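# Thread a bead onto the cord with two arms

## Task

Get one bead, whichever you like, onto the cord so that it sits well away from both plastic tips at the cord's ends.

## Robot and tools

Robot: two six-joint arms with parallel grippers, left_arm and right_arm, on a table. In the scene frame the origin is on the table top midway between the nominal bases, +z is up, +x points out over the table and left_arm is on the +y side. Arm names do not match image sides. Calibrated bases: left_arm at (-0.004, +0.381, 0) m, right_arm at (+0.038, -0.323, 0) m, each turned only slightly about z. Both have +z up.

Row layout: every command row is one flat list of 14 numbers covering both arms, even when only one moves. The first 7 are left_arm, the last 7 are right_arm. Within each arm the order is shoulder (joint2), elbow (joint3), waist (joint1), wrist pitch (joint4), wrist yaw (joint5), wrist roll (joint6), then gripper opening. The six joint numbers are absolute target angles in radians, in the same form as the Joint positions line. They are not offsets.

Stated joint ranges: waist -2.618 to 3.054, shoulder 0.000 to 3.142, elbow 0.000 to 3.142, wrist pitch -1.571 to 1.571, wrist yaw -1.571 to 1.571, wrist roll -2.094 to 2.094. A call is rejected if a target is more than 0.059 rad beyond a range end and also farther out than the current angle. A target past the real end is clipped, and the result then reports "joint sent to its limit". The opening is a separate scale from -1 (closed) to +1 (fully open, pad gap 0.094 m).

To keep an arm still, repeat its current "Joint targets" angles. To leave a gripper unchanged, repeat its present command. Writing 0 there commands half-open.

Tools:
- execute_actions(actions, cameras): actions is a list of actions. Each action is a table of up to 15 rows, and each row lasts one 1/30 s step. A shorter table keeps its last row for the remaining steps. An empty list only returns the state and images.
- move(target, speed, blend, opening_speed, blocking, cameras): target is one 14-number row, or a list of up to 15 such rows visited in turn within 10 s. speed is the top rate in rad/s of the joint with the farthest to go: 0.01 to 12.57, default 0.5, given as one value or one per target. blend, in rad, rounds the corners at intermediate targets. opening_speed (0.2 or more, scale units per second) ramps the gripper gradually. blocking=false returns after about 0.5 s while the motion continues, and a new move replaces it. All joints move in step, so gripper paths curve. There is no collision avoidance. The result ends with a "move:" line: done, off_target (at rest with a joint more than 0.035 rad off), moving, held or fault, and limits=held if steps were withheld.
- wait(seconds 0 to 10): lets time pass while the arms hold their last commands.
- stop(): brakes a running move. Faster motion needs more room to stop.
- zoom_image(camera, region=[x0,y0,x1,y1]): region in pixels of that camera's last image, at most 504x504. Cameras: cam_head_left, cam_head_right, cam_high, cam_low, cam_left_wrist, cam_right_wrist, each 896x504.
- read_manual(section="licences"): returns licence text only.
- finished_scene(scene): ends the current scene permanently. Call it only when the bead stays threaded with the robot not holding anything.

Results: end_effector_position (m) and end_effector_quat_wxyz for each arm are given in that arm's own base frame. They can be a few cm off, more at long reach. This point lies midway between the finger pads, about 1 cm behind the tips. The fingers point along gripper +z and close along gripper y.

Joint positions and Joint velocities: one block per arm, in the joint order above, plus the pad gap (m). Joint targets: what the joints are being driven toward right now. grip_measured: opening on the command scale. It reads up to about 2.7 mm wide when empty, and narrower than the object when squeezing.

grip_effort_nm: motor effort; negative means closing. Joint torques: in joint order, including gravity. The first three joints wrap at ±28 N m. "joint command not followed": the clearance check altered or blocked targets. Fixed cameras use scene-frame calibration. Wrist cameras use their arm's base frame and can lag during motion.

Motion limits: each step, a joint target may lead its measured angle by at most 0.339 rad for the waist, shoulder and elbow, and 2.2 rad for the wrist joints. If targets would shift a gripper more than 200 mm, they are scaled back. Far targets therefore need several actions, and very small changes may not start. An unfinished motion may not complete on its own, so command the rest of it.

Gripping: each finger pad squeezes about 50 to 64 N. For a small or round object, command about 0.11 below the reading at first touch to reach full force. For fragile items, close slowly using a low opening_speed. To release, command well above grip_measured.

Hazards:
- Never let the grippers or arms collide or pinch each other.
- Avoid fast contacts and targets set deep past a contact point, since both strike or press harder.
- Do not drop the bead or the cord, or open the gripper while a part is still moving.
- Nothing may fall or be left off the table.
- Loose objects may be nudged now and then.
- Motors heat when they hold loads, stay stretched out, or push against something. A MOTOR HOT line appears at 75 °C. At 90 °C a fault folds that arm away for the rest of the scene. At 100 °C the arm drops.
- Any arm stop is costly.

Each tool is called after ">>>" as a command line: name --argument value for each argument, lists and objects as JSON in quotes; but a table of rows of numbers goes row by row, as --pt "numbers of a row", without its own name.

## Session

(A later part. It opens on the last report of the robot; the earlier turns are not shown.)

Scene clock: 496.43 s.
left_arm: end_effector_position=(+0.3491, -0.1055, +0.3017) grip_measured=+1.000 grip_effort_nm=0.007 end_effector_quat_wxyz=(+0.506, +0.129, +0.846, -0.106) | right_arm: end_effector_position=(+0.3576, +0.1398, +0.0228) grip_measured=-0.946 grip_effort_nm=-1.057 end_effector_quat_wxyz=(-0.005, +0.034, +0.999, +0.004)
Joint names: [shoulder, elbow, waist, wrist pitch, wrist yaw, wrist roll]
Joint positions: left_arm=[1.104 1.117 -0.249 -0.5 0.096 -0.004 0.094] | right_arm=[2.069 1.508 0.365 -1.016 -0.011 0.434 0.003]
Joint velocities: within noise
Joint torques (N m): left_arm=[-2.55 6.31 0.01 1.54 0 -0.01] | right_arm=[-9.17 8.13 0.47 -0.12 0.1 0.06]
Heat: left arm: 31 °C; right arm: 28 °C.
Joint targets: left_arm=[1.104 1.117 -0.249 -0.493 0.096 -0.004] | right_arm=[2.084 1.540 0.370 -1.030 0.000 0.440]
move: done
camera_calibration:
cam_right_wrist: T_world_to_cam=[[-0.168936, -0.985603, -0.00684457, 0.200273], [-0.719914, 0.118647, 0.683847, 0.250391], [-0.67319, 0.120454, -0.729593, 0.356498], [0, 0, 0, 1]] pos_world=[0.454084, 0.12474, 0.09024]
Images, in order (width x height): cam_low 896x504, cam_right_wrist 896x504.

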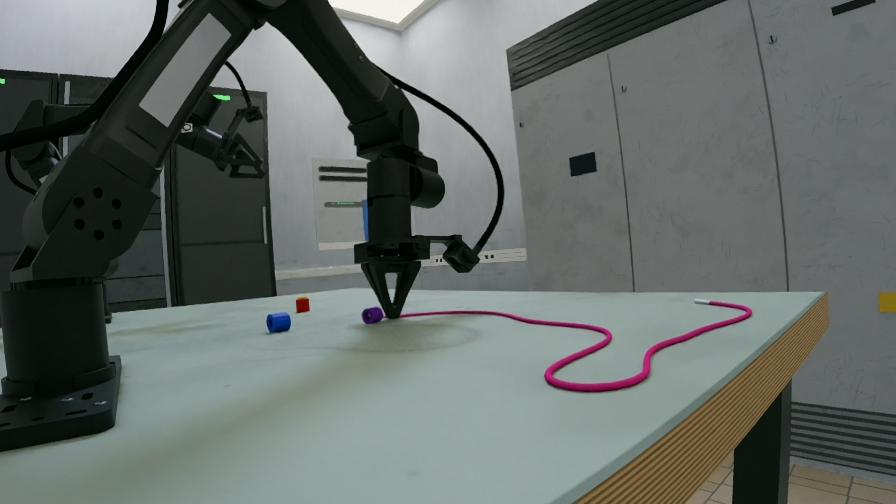

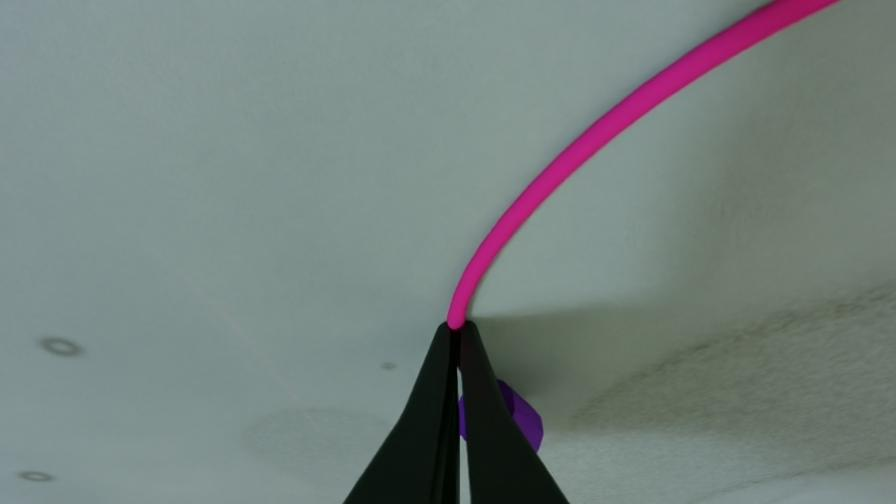

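>>> move --target '[1.104, 1.117, -0.249, -0.493, 0.096, -0.004, 1.0, 2.084, 1.56, 0.37, -1.03, -1.55, 1.57, -0.95]' --speed 0.5

Scene clock: 523.87 s.
left_arm: end_effector_position=(+0.3491, -0.1055, +0.3017) grip_measured=+1.000 grip_effort_nm=0.007 end_effector_quat_wxyz=(+0.506, +0.129, +0.846, -0.106) | right_arm: end_effector_position=(+0.2969, +0.3050, +0.1928) grip_measured=-0.947 grip_effort_nm=-1.057 end_effector_quat_wxyz=(+0.562, -0.407, -0.603, -0.394)
Joint names: [shoulder, elbow, waist, wrist pitch, wrist yaw, wrist roll]
Joint positions: left_arm=[1.104 1.117 -0.249 -0.5 0.096 -0.004 0.094] | right_arm=[2.069 1.517 0.365 -1.017 -1.513 1.556 0.003]
Joint velocities: within noise
Joint torques (N m): left_arm=[-2.56 6.31 0.01 1.55 0 -0.01] | right_arm=[-9.18 9.07 0.43 -0.09 -0.89 0.15]
Heat: left arm: 31 °C; right arm: 28 °C.
Joint targets: left_arm=[1.104 1.117 -0.249 -0.493 0.096 -0.004] | right_arm=[2.084 1.560 0.370 -1.030 -1.550 1.570]
move: off_target (right_arm); right_arm: the elbow is farthest, 0.043 rad from its target
camera_calibration:
cam_left_wrist: T_world_to_cam=[[-0.383732, -0.921166, -0.0648371, 0.0607603], [-0.861078, 0.382298, -0.33525, 0.468009], [0.333608, -0.0728161, -0.939896, 0.272517], [0, 0, 0, 1]] pos_world=[0.335395, -0.103105, 0.416977]
cam_right_wrist: T_world_to_cam=[[-0.932601, -0.351086, 0.0836262, 0.369702], [0.283399, -0.568909, 0.772029, -0.0343708], [-0.223473, 0.743694, 0.630062, -0.166031], [0, 0, 0, 1]] pos_world=[0.317422, 0.23372, 0.100228]

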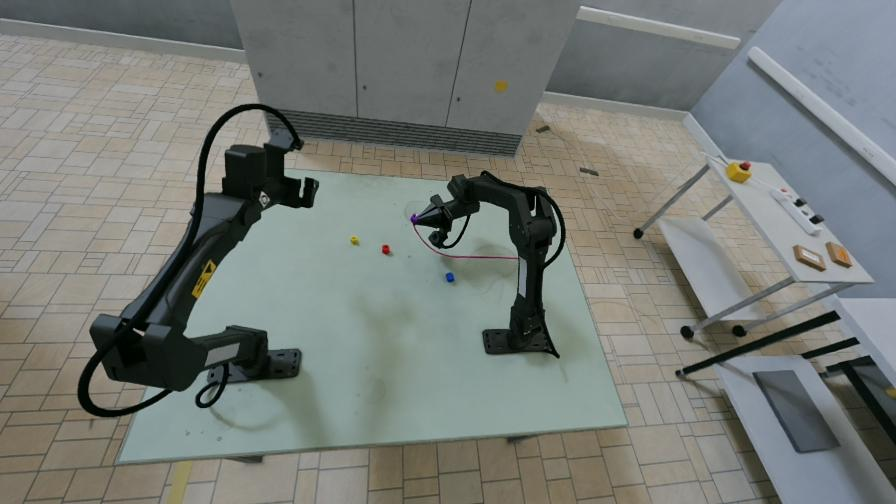

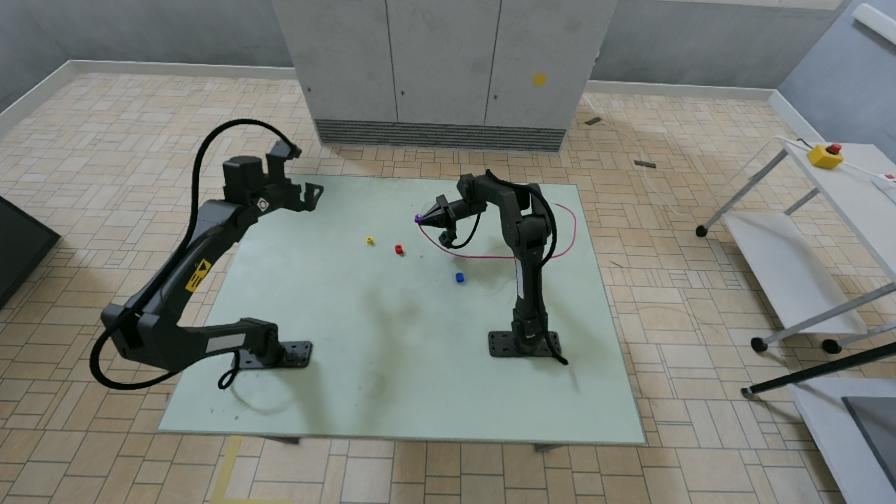

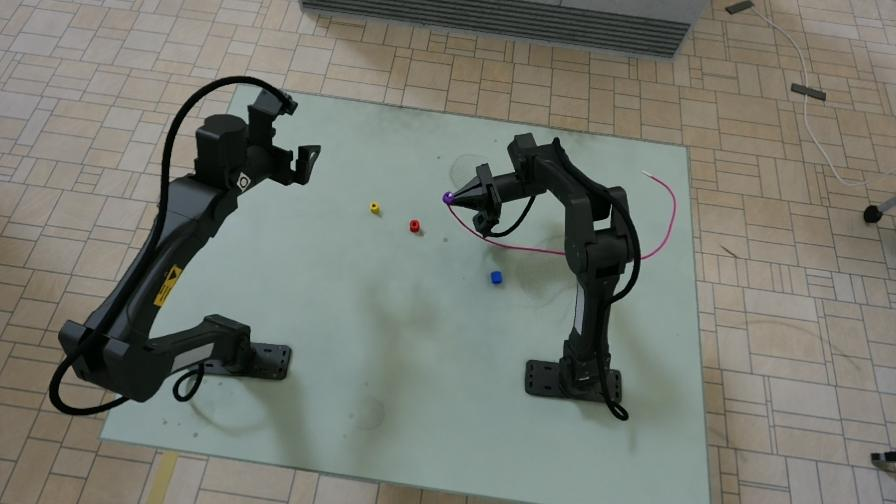

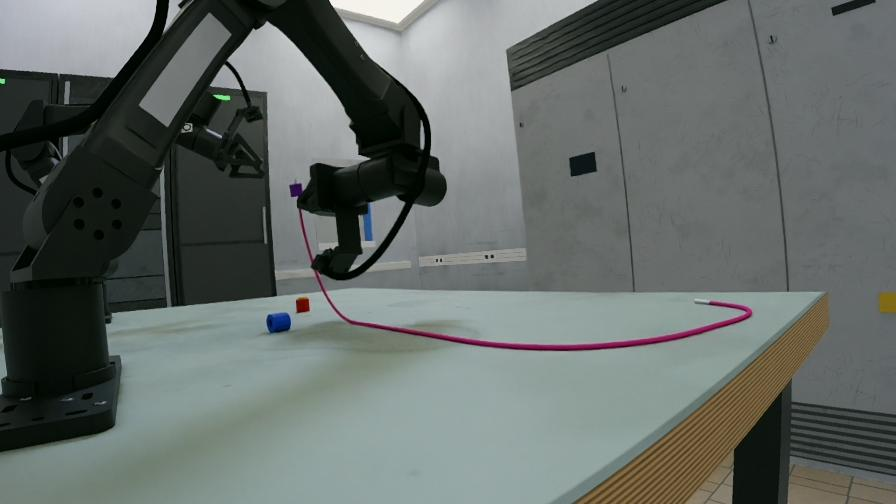

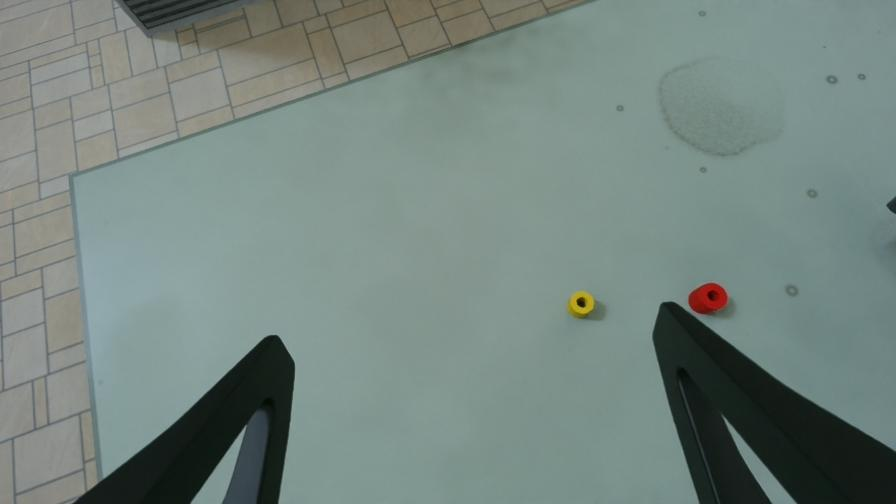

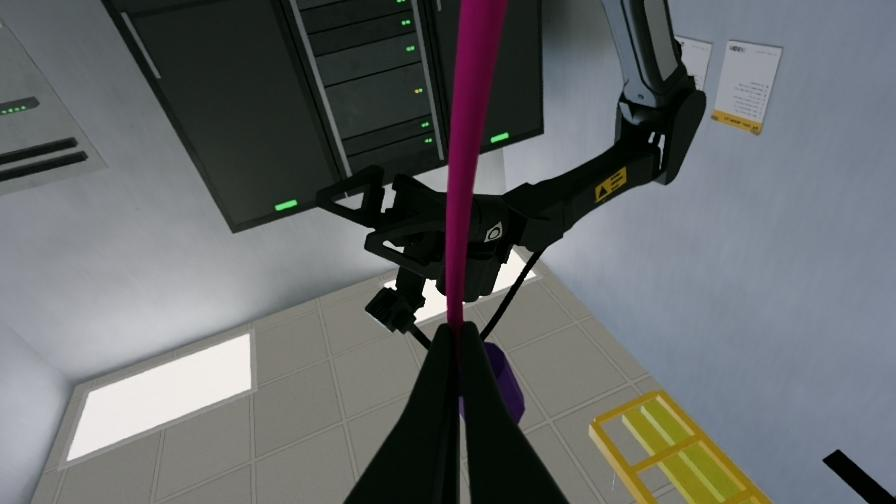

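>>> zoom_image --camera "cam_low" --region '[260, 150, 360, 230]'

>>> zoom_image --camera "cam_right_wrist" --region '[400, 290, 560, 450]'

Scaled by 5.040 from the camera's 896x504 image, which has a finer 1280x720 frame.

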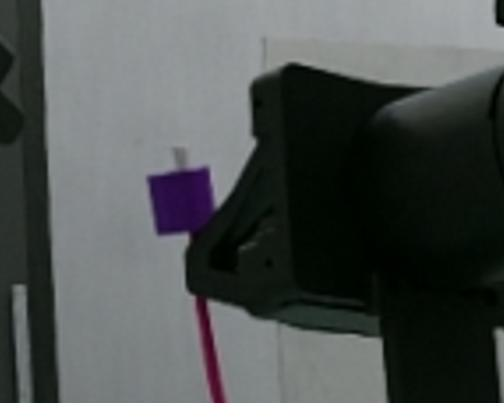

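Scaled by 3.150 from the camera's 896x504 image, which has a finer 1280x720 frame.

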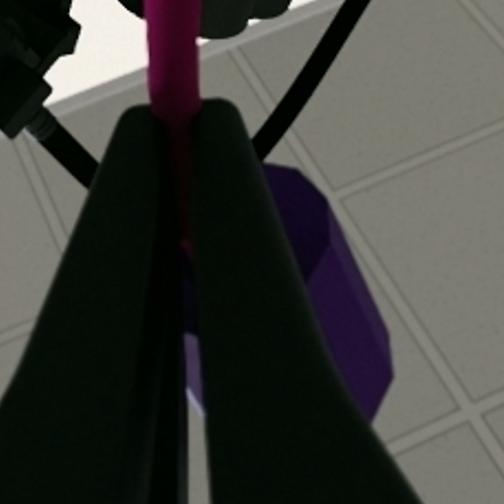

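>>> move --target '[1.104, 1.117, -0.249, -0.493, 0.096, -0.004, 1.0, 2.084, 1.56, 0.37, -1.03, 0.0, 0.43, -0.95]' --speed 0.5 --cameras '["cam_right_wrist", "cam_low", "cam_high"]'

>>> zoom_image --camera "cam_low" --region '[340, 240, 500, 340]'

Scene clock: 590.33 s.
left_arm: end_effector_position=(+0.3491, -0.1055, +0.3017) grip_measured=+1.000 grip_effort_nm=-0.007 end_effector_quat_wxyz=(+0.506, +0.129, +0.846, -0.106) | right_arm: end_effector_position=(+0.3597, +0.1417, +0.0249) grip_measured=-0.947 grip_effort_nm=-1.053 end_effector_quat_wxyz=(-0.002, +0.035, +0.999, +0.008)
Joint names: [shoulder, elbow, waist, wrist pitch, wrist yaw, wrist roll]
Joint positions: left_arm=[1.104 1.117 -0.249 -0.5 0.096 -0.004 0.094] | right_arm=[2.069 1.517 0.365 -1.017 -0.017 0.434 0.003]
Joint velocities: within noise
Joint torques (N m): left_arm=[-2.55 6.31 -0.01 1.54 0 -0.01] | right_arm=[-9.18 9.07 0.44 -0.11 0.11 -0.02]
Heat: left arm: 31 °C; right arm: 28 °C.
Joint targets: left_arm=[1.104 1.117 -0.249 -0.493 0.096 -0.004] | right_arm=[2.084 1.560 0.370 -1.030 0.000 0.430]
move: off_target (right_arm); right_arm: the elbow is farthest, 0.043 rad from its target
camera_calibration:
cam_right_wrist: T_world_to_cam=[[-0.169284, -0.985448, -0.0153548, 0.202761], [-0.723414, 0.11366, 0.680995, 0.252233], [-0.66934, 0.12639, -0.732127, 0.35703], [0, 0, 0, 1]] pos_world=[0.455768, 0.126016, 0.0927354]
Images, in order (width x height): cam_high 896x504, cam_low 896x504, cam_right_wrist 896x504.

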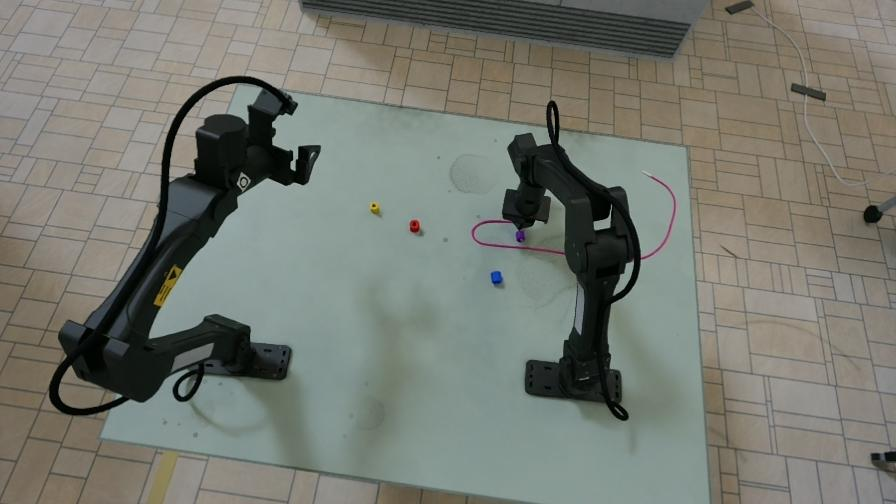

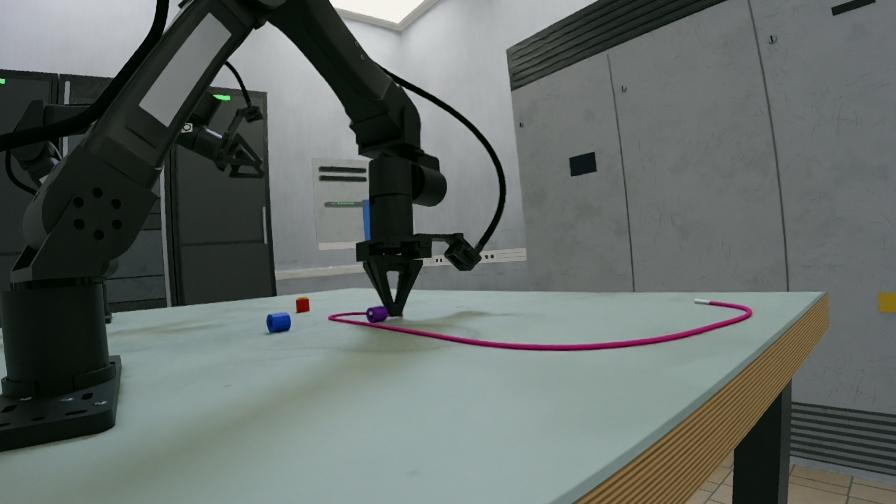

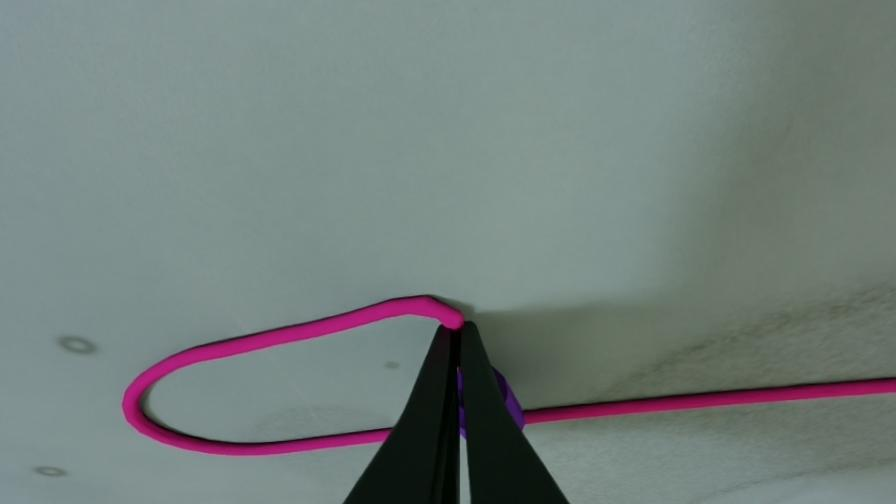

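Scaled by 3.150 from the camera's 896x504 image, which has a finer 1280x720 frame.

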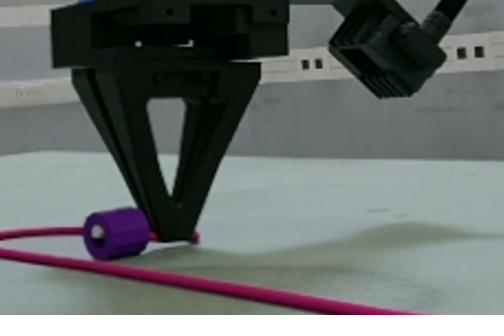

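>>> move --pt "1.104 1.117 -0.249 -0.493 0.096 -0.004 1.0 2.084 1.56 0.37 -1.03 0.0 0.43 -0.6" --pt "1.104 1.117 -0.249 -0.493 0.096 -0.004 1.0 2.07 1.80 0.36 -1.30 0.0 0.43 -0.6" --speed 0.4 --opening_speed 0.4 --cameras '["cam_right_wrist", "cam_low", "cam_high"]'

>>> zoom_image --camera "cam_right_wrist" --region '[360, 140, 620, 300]'

Scene clock: 624.37 s.
left_arm: end_effector_position=(+0.3491, -0.1055, +0.3017) grip_measured=+1.000 grip_effort_nm=-0.002 end_effector_quat_wxyz=(+0.506, +0.129, +0.846, -0.106) | right_arm: end_effector_position=(+0.3657, +0.1436, +0.0859) grip_measured=-0.603 grip_effort_nm=0.134 end_effector_quat_wxyz=(-0.012, +0.034, +0.999, +0.003)
Joint names: [shoulder, elbow, waist, wrist pitch, wrist yaw, wrist roll]
Joint positions: left_arm=[1.104 1.117 -0.249 -0.5 0.096 -0.004 0.094] | right_arm=[2.069 1.764 0.365 -1.285 -0.015 0.433 0.019]
Joint velocities: within noise
Joint torques (N m): left_arm=[-2.56 6.3 0.02 1.54 0 -0.01] | right_arm=[-10.48 8.73 -0.43 -0.18 0.12 -0.04]
Heat: left arm: 31 °C; right arm: 28 °C.
Joint targets: left_arm=[1.104 1.117 -0.249 -0.493 0.096 -0.004] | right_arm=[2.070 1.800 0.360 -1.300 0.000 0.430]
move: off_target (right_arm); right_arm: the elbow is farthest, 0.036 rad from its target
camera_calibration:
cam_right_wrist: T_world_to_cam=[[-0.168295, -0.985733, -0.00283813, 0.205282], [-0.710323, 0.119276, 0.693696, 0.208221], [-0.68346, 0.118761, -0.720262, 0.410668], [0, 0, 0, 1]] pos_world=[0.463127, 0.128746, 0.151929]
Images, in order (width x height): cam_high 896x504, cam_low 896x504, cam_right_wrist 896x504.

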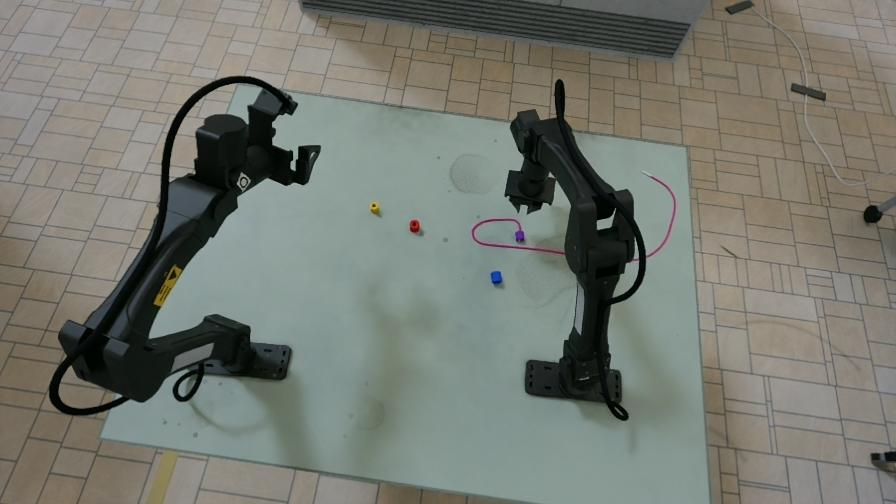

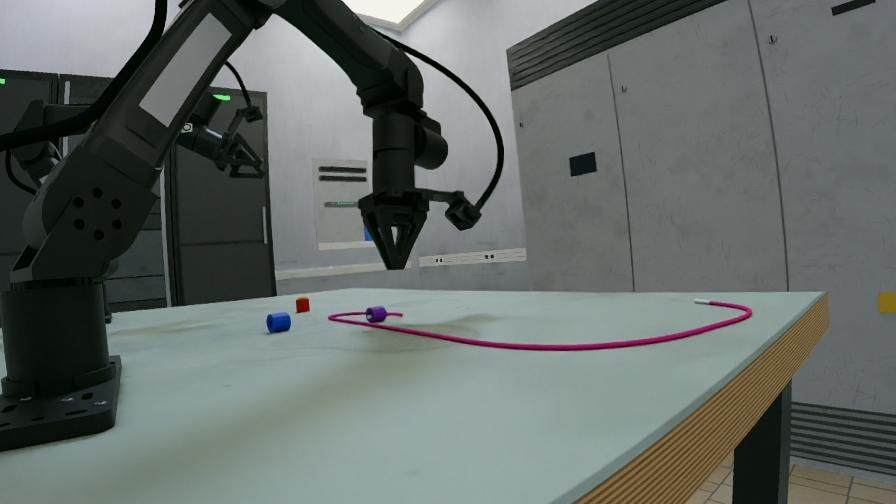

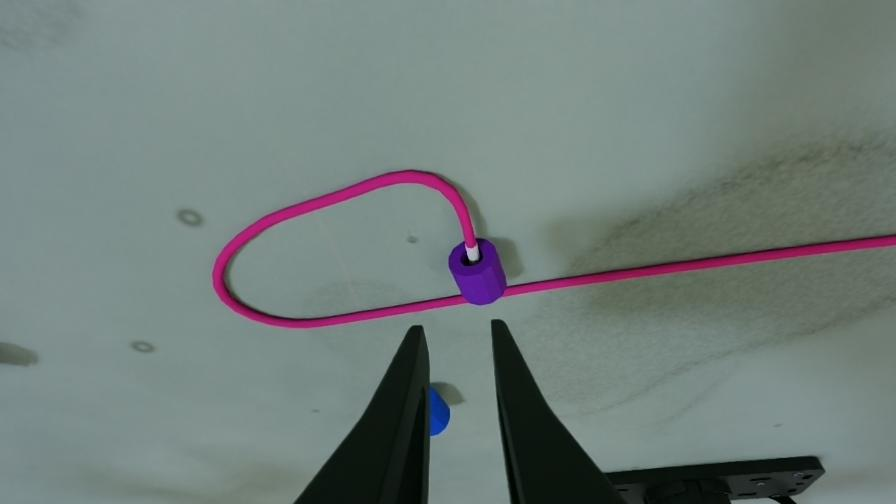

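Scaled by 1.938 from the camera's 896x504 image, which has a finer 1280x720 frame.

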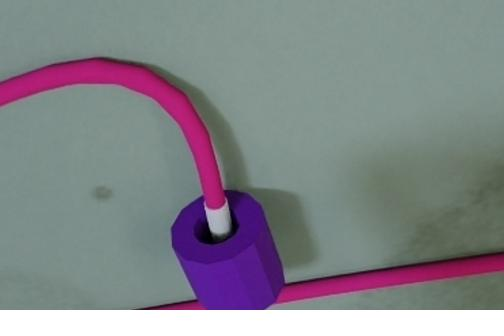

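>>> move --target '[1.104, 1.117, -0.249, -0.493, 0.096, -0.004, 1.0, 2.075, 1.487, 0.38, -0.985, 0.0, 0.28, -0.4]' --speed 0.25 --cameras '["cam_right_wrist", "cam_low"]'

>>> zoom_image --camera "cam_low" --region '[340, 240, 500, 340]'

Scene clock: 750.10 s.
left_arm: end_effector_position=(+0.3491, -0.1055, +0.3017) grip_measured=+1.000 grip_effort_nm=0.002 end_effector_quat_wxyz=(+0.506, +0.129, +0.846, -0.106) | right_arm: end_effector_position=(+0.3534, +0.1413, +0.0225) grip_measured=-0.403 grip_effort_nm=0.129 end_effector_quat_wxyz=(-0.011, -0.044, +0.999, +0.003)
Joint names: [shoulder, elbow, waist, wrist pitch, wrist yaw, wrist roll]
Joint positions: left_arm=[1.104 1.117 -0.249 -0.5 0.096 -0.004 0.094] | right_arm=[2.069 1.507 0.371 -1.028 -0.013 0.284 0.028]
Joint velocities: within noise
Joint torques (N m): left_arm=[-2.56 6.32 -0.01 1.55 0 -0.01] | right_arm=[-9.83 4.16 0.76 0.41 0.12 -0.04]
Heat: left arm: 31 °C; right arm: 30 °C.
Joint targets: left_arm=[1.104 1.117 -0.249 -0.493 0.096 -0.004] | right_arm=[2.075 1.487 0.380 -0.985 0.000 0.280]
move: off_target (right_arm); right_arm: the wrist pitch is farthest, 0.043 rad from its target
camera_calibration:
cam_right_wrist: T_world_to_cam=[[-0.0134777, -0.999896, -0.00506866, 0.148022], [-0.721389, 0.00621323, 0.692502, 0.263734], [-0.692398, 0.0129898, -0.721398, 0.374987], [0, 0, 0, 1]] pos_world=[0.45189, 0.141497, 0.0886288]
Images, in order (width x height): cam_low 896x504, cam_right_wrist 896x504.

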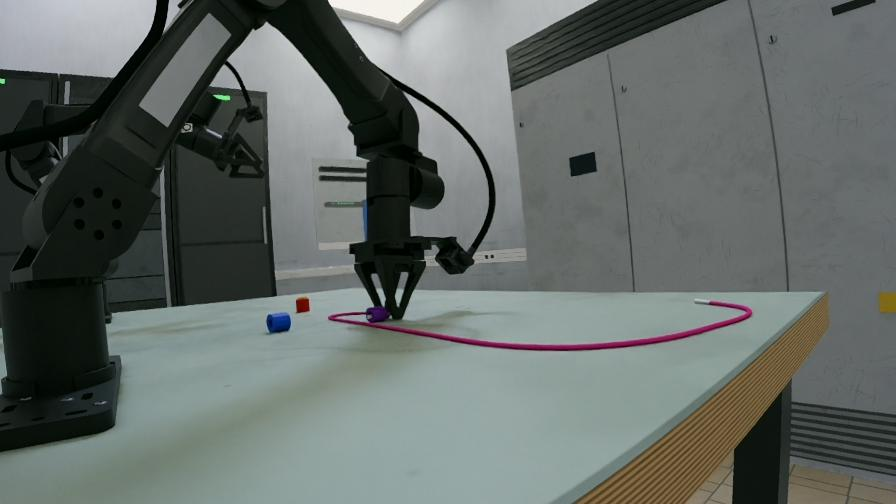

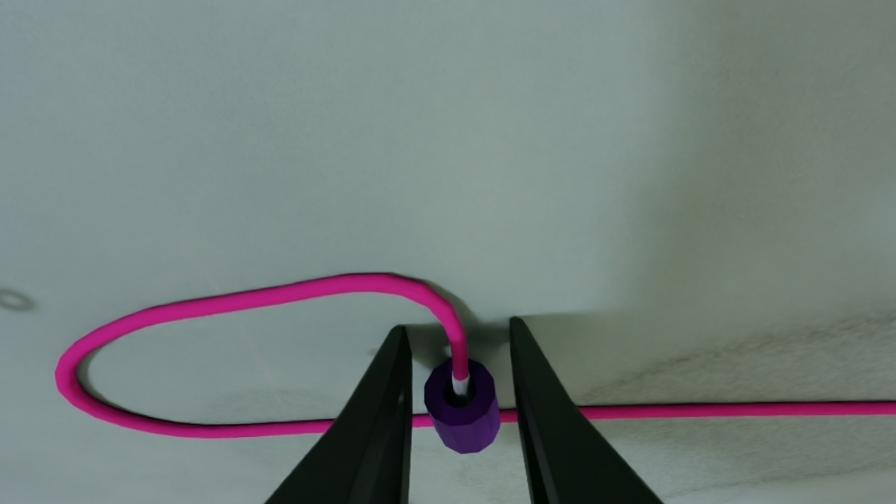

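Scaled by 3.150 from the camera's 896x504 image, which has a finer 1280x720 frame.

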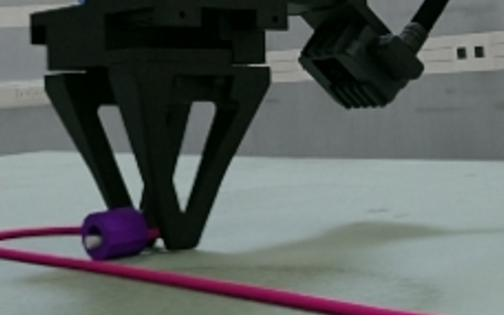

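>>> move --pt "1.104 1.117 -0.249 -0.493 0.096 -0.004 1.0 2.075 1.487 0.38 -0.94 0.0 0.28 -0.4" --pt "1.104 1.117 -0.249 -0.493 0.096 -0.004 1.0 2.075 1.487 0.38 -0.94 0.0 0.28 -0.95" --speed 0.25 --opening_speed 0.5 --cameras '["cam_right_wrist", "cam_low"]'

>>> zoom_image --camera "cam_low" --region '[340, 240, 500, 340]'

Scene clock: 764.43 s.
left_arm: end_effector_position=(+0.3491, -0.1055, +0.3017) grip_measured=+1.000 grip_effort_nm=0.002 end_effector_quat_wxyz=(+0.506, +0.129, +0.846, -0.106) | right_arm: end_effector_position=(+0.3612, +0.1467, +0.0225) grip_measured=-0.935 grip_effort_nm=-0.969 end_effector_quat_wxyz=(+0.006, -0.047, +0.999, +0.010)
Joint names: [shoulder, elbow, waist, wrist pitch, wrist yaw, wrist roll]
Joint positions: left_arm=[1.104 1.117 -0.249 -0.5 0.096 -0.004 0.094] | right_arm=[2.069 1.507 0.376 -0.991 -0.015 0.282 0.003]
Joint velocities: within noise
Joint torques (N m): left_arm=[-2.54 6.32 0.02 1.54 0.01 -0.01] | right_arm=[-9.88 4.23 0.32 0.57 0.12 -0.01]
Heat: left arm: 31 °C; right arm: 30 °C.
Joint targets: left_arm=[1.104 1.117 -0.249 -0.493 0.096 -0.004] | right_arm=[2.075 1.487 0.380 -0.940 0.000 0.280]
move: off_target (right_arm); target 2's new numbers were sent with right_arm's wrist pitch 0.076 rad from that target; right_arm: the wrist pitch is farthest, 0.051 rad from its target
camera_calibration:
cam_right_wrist: T_world_to_cam=[[-0.00575461, -0.999768, -0.0207446, 0.151163], [-0.744323, -0.00957113, 0.667751, 0.28038], [-0.667795, 0.0192833, -0.744096, 0.370969], [0, 0, 0, 1]] pos_world=[0.457295, 0.146658, 0.0919483]
Images, in order (width x height): cam_low 896x504, cam_right_wrist 896x504.

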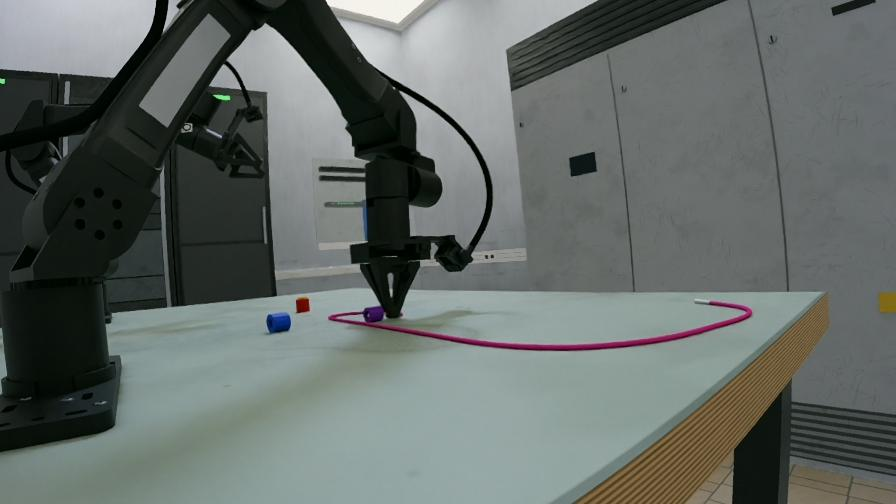

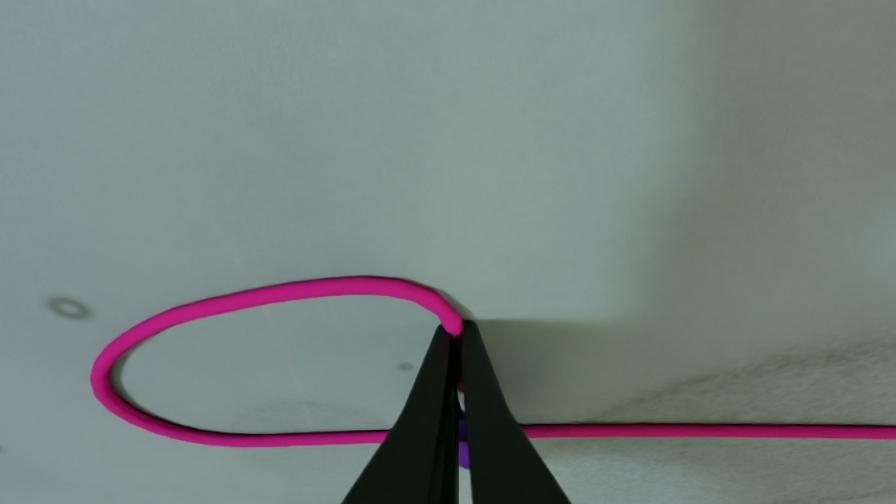

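Scaled by 3.150 from the camera's 896x504 image, which has a finer 1280x720 frame.

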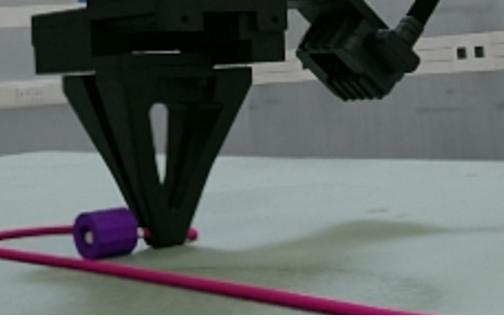

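>>> move --target '[1.104, 1.117, -0.249, -0.493, 0.096, -0.004, 1.0, 2.084, 1.56, 0.37, -1.03, -1.56, 1.57, -0.95]' --speed 0.5

>>> zoom_image --camera "cam_low" --region '[240, 130, 360, 230]'

Scene clock: 773.13 s.
left_arm: end_effector_position=(+0.3491, -0.1055, +0.3017) grip_measured=+1.000 grip_effort_nm=0.002 end_effector_quat_wxyz=(+0.506, +0.129, +0.846, -0.106) | right_arm: end_effector_position=(+0.2969, +0.3086, +0.1954) grip_measured=-0.941 grip_effort_nm=-1.053 end_effector_quat_wxyz=(+0.560, -0.394, -0.608, -0.403)
Joint names: [shoulder, elbow, waist, wrist pitch, wrist yaw, wrist roll]
Joint positions: left_arm=[1.104 1.117 -0.249 -0.5 0.096 -0.004 0.094] | right_arm=[2.069 1.522 0.373 -0.99 -1.522 1.555 0.003]
Joint velocities: within noise
Joint torques (N m): left_arm=[-2.56 6.3 0.02 1.54 0 -0.01] | right_arm=[-9.24 8.79 -0.32 -0.3 -0.94 0.15]
Heat: left arm: 31 °C; right arm: 30 °C.
Joint targets: left_arm=[1.104 1.117 -0.249 -0.493 0.096 -0.004] | right_arm=[2.084 1.560 0.370 -1.030 -1.560 1.570]
move: off_target (right_arm); right_arm: the wrist pitch is farthest, 0.040 rad from its target
camera_calibration:
cam_left_wrist: T_world_to_cam=[[-0.383732, -0.921166, -0.0648371, 0.0607603], [-0.861078, 0.382298, -0.33525, 0.468009], [0.333608, -0.0728161, -0.939896, 0.272517], [0, 0, 0, 1]] pos_world=[0.335395, -0.103105, 0.416977]
cam_right_wrist: T_world_to_cam=[[-0.931355, -0.360412, 0.0517707, 0.379583], [0.2678, -0.581706, 0.76805, -0.0248833], [-0.246699, 0.729192, 0.638294, -0.160596], [0, 0, 0, 1]] pos_world=[0.320572, 0.239437, 0.101968]

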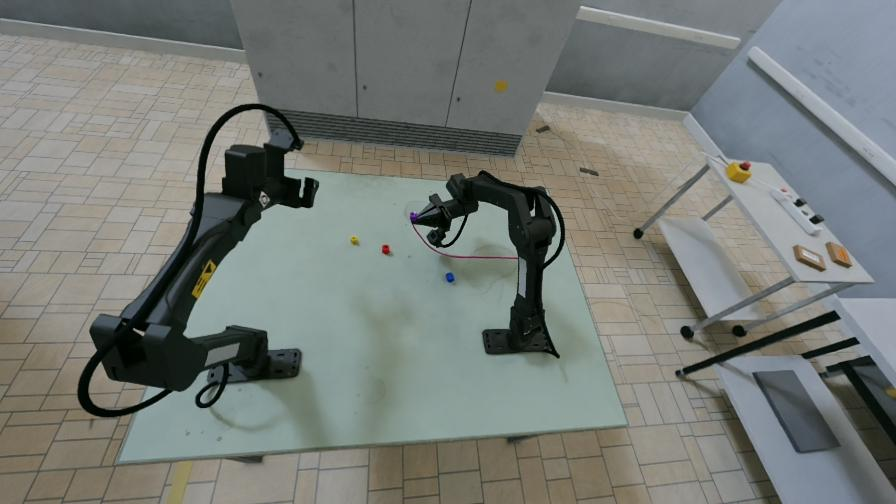

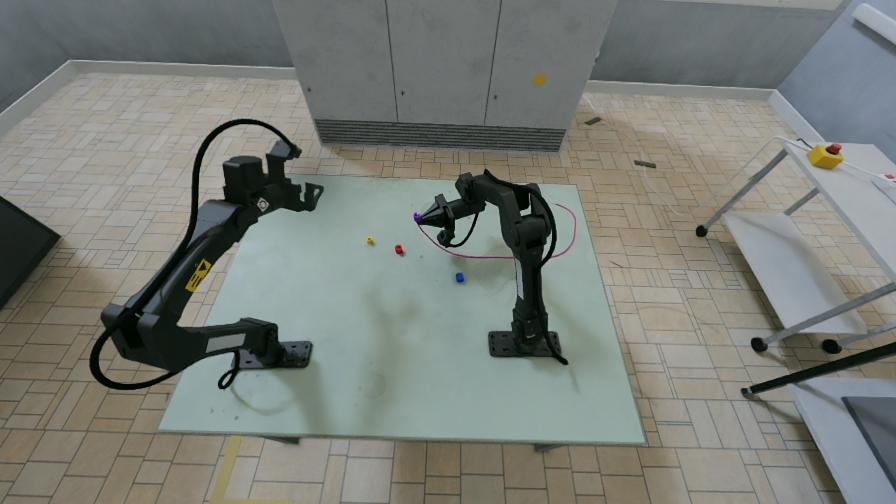

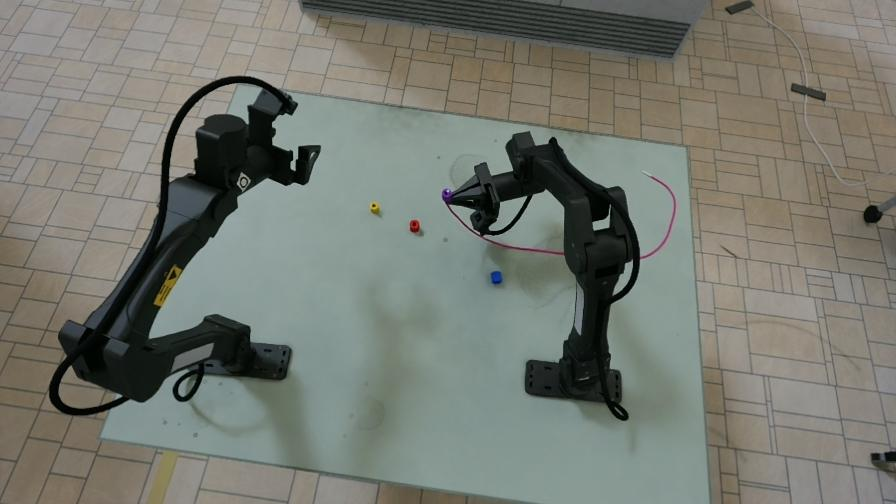

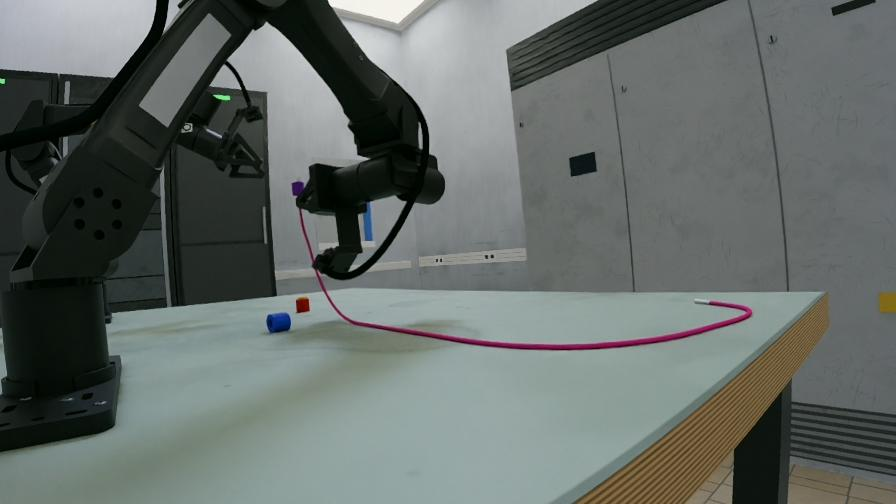

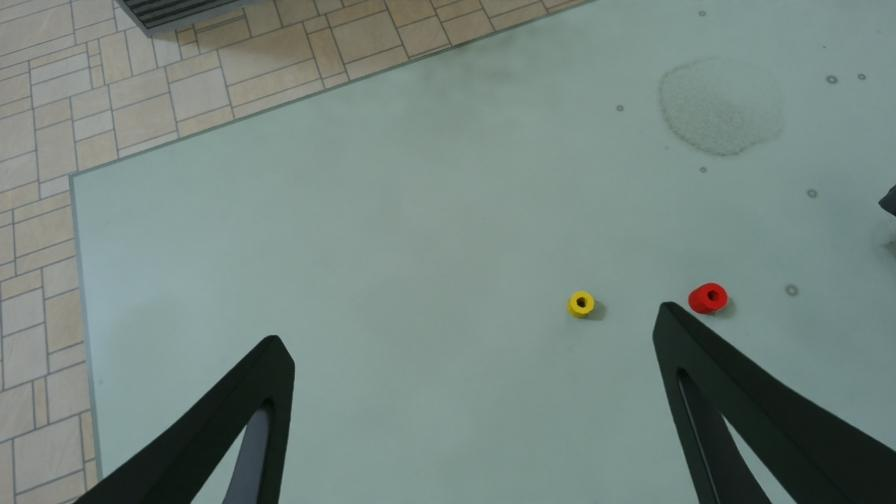

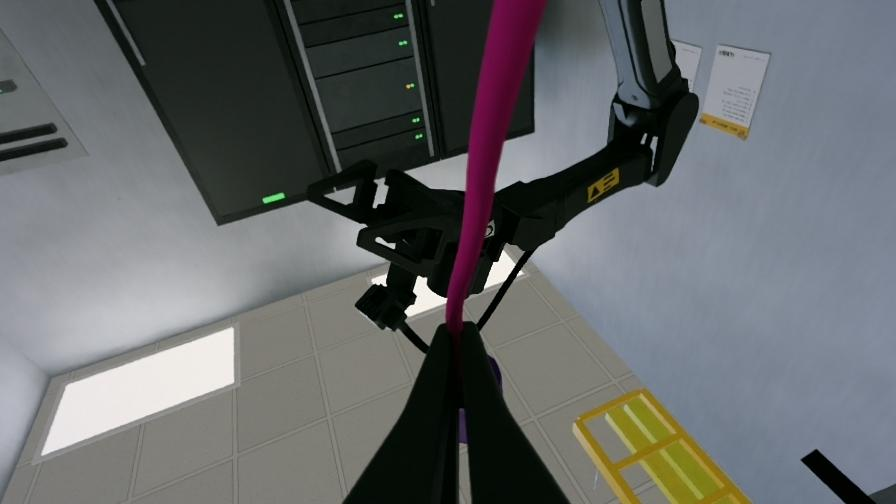

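Scaled by 4.200 from the camera's 896x504 image, which has a finer 1280x720 frame.

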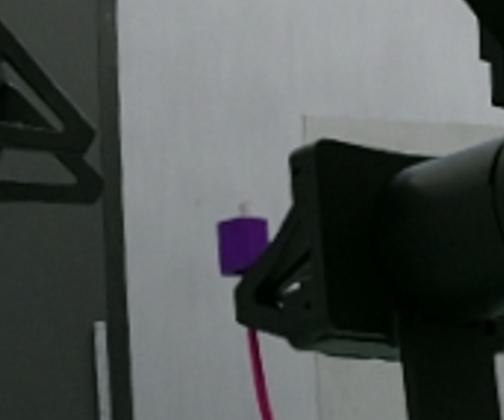

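>>> zoom_image --camera "cam_low" --region '[280, 160, 320, 220]'

>>> zoom_image --camera "cam_high" --region '[420, 160, 500, 220]'

>>> zoom_image --camera "cam_head_left" --region '[390, 195, 450, 240]'

Scaled by 8.400 from the camera's 896x504 image, which has a finer 1280x720 frame.

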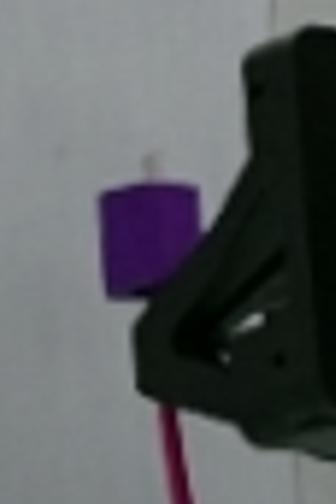

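Scaled by 6.300 from the camera's 896x504 image, which has a finer 1280x720 frame.

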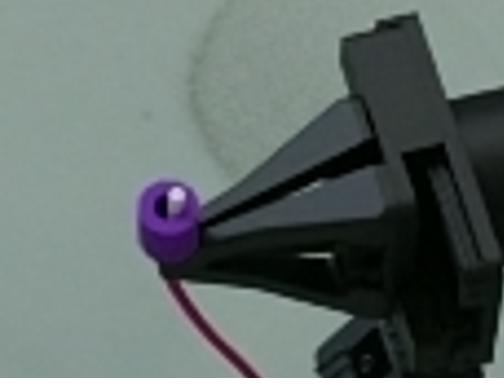

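Scaled by 8.400 from the camera's 896x504 image, which has a finer 1280x720 frame.

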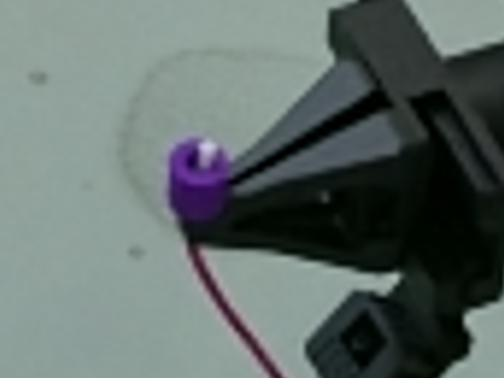

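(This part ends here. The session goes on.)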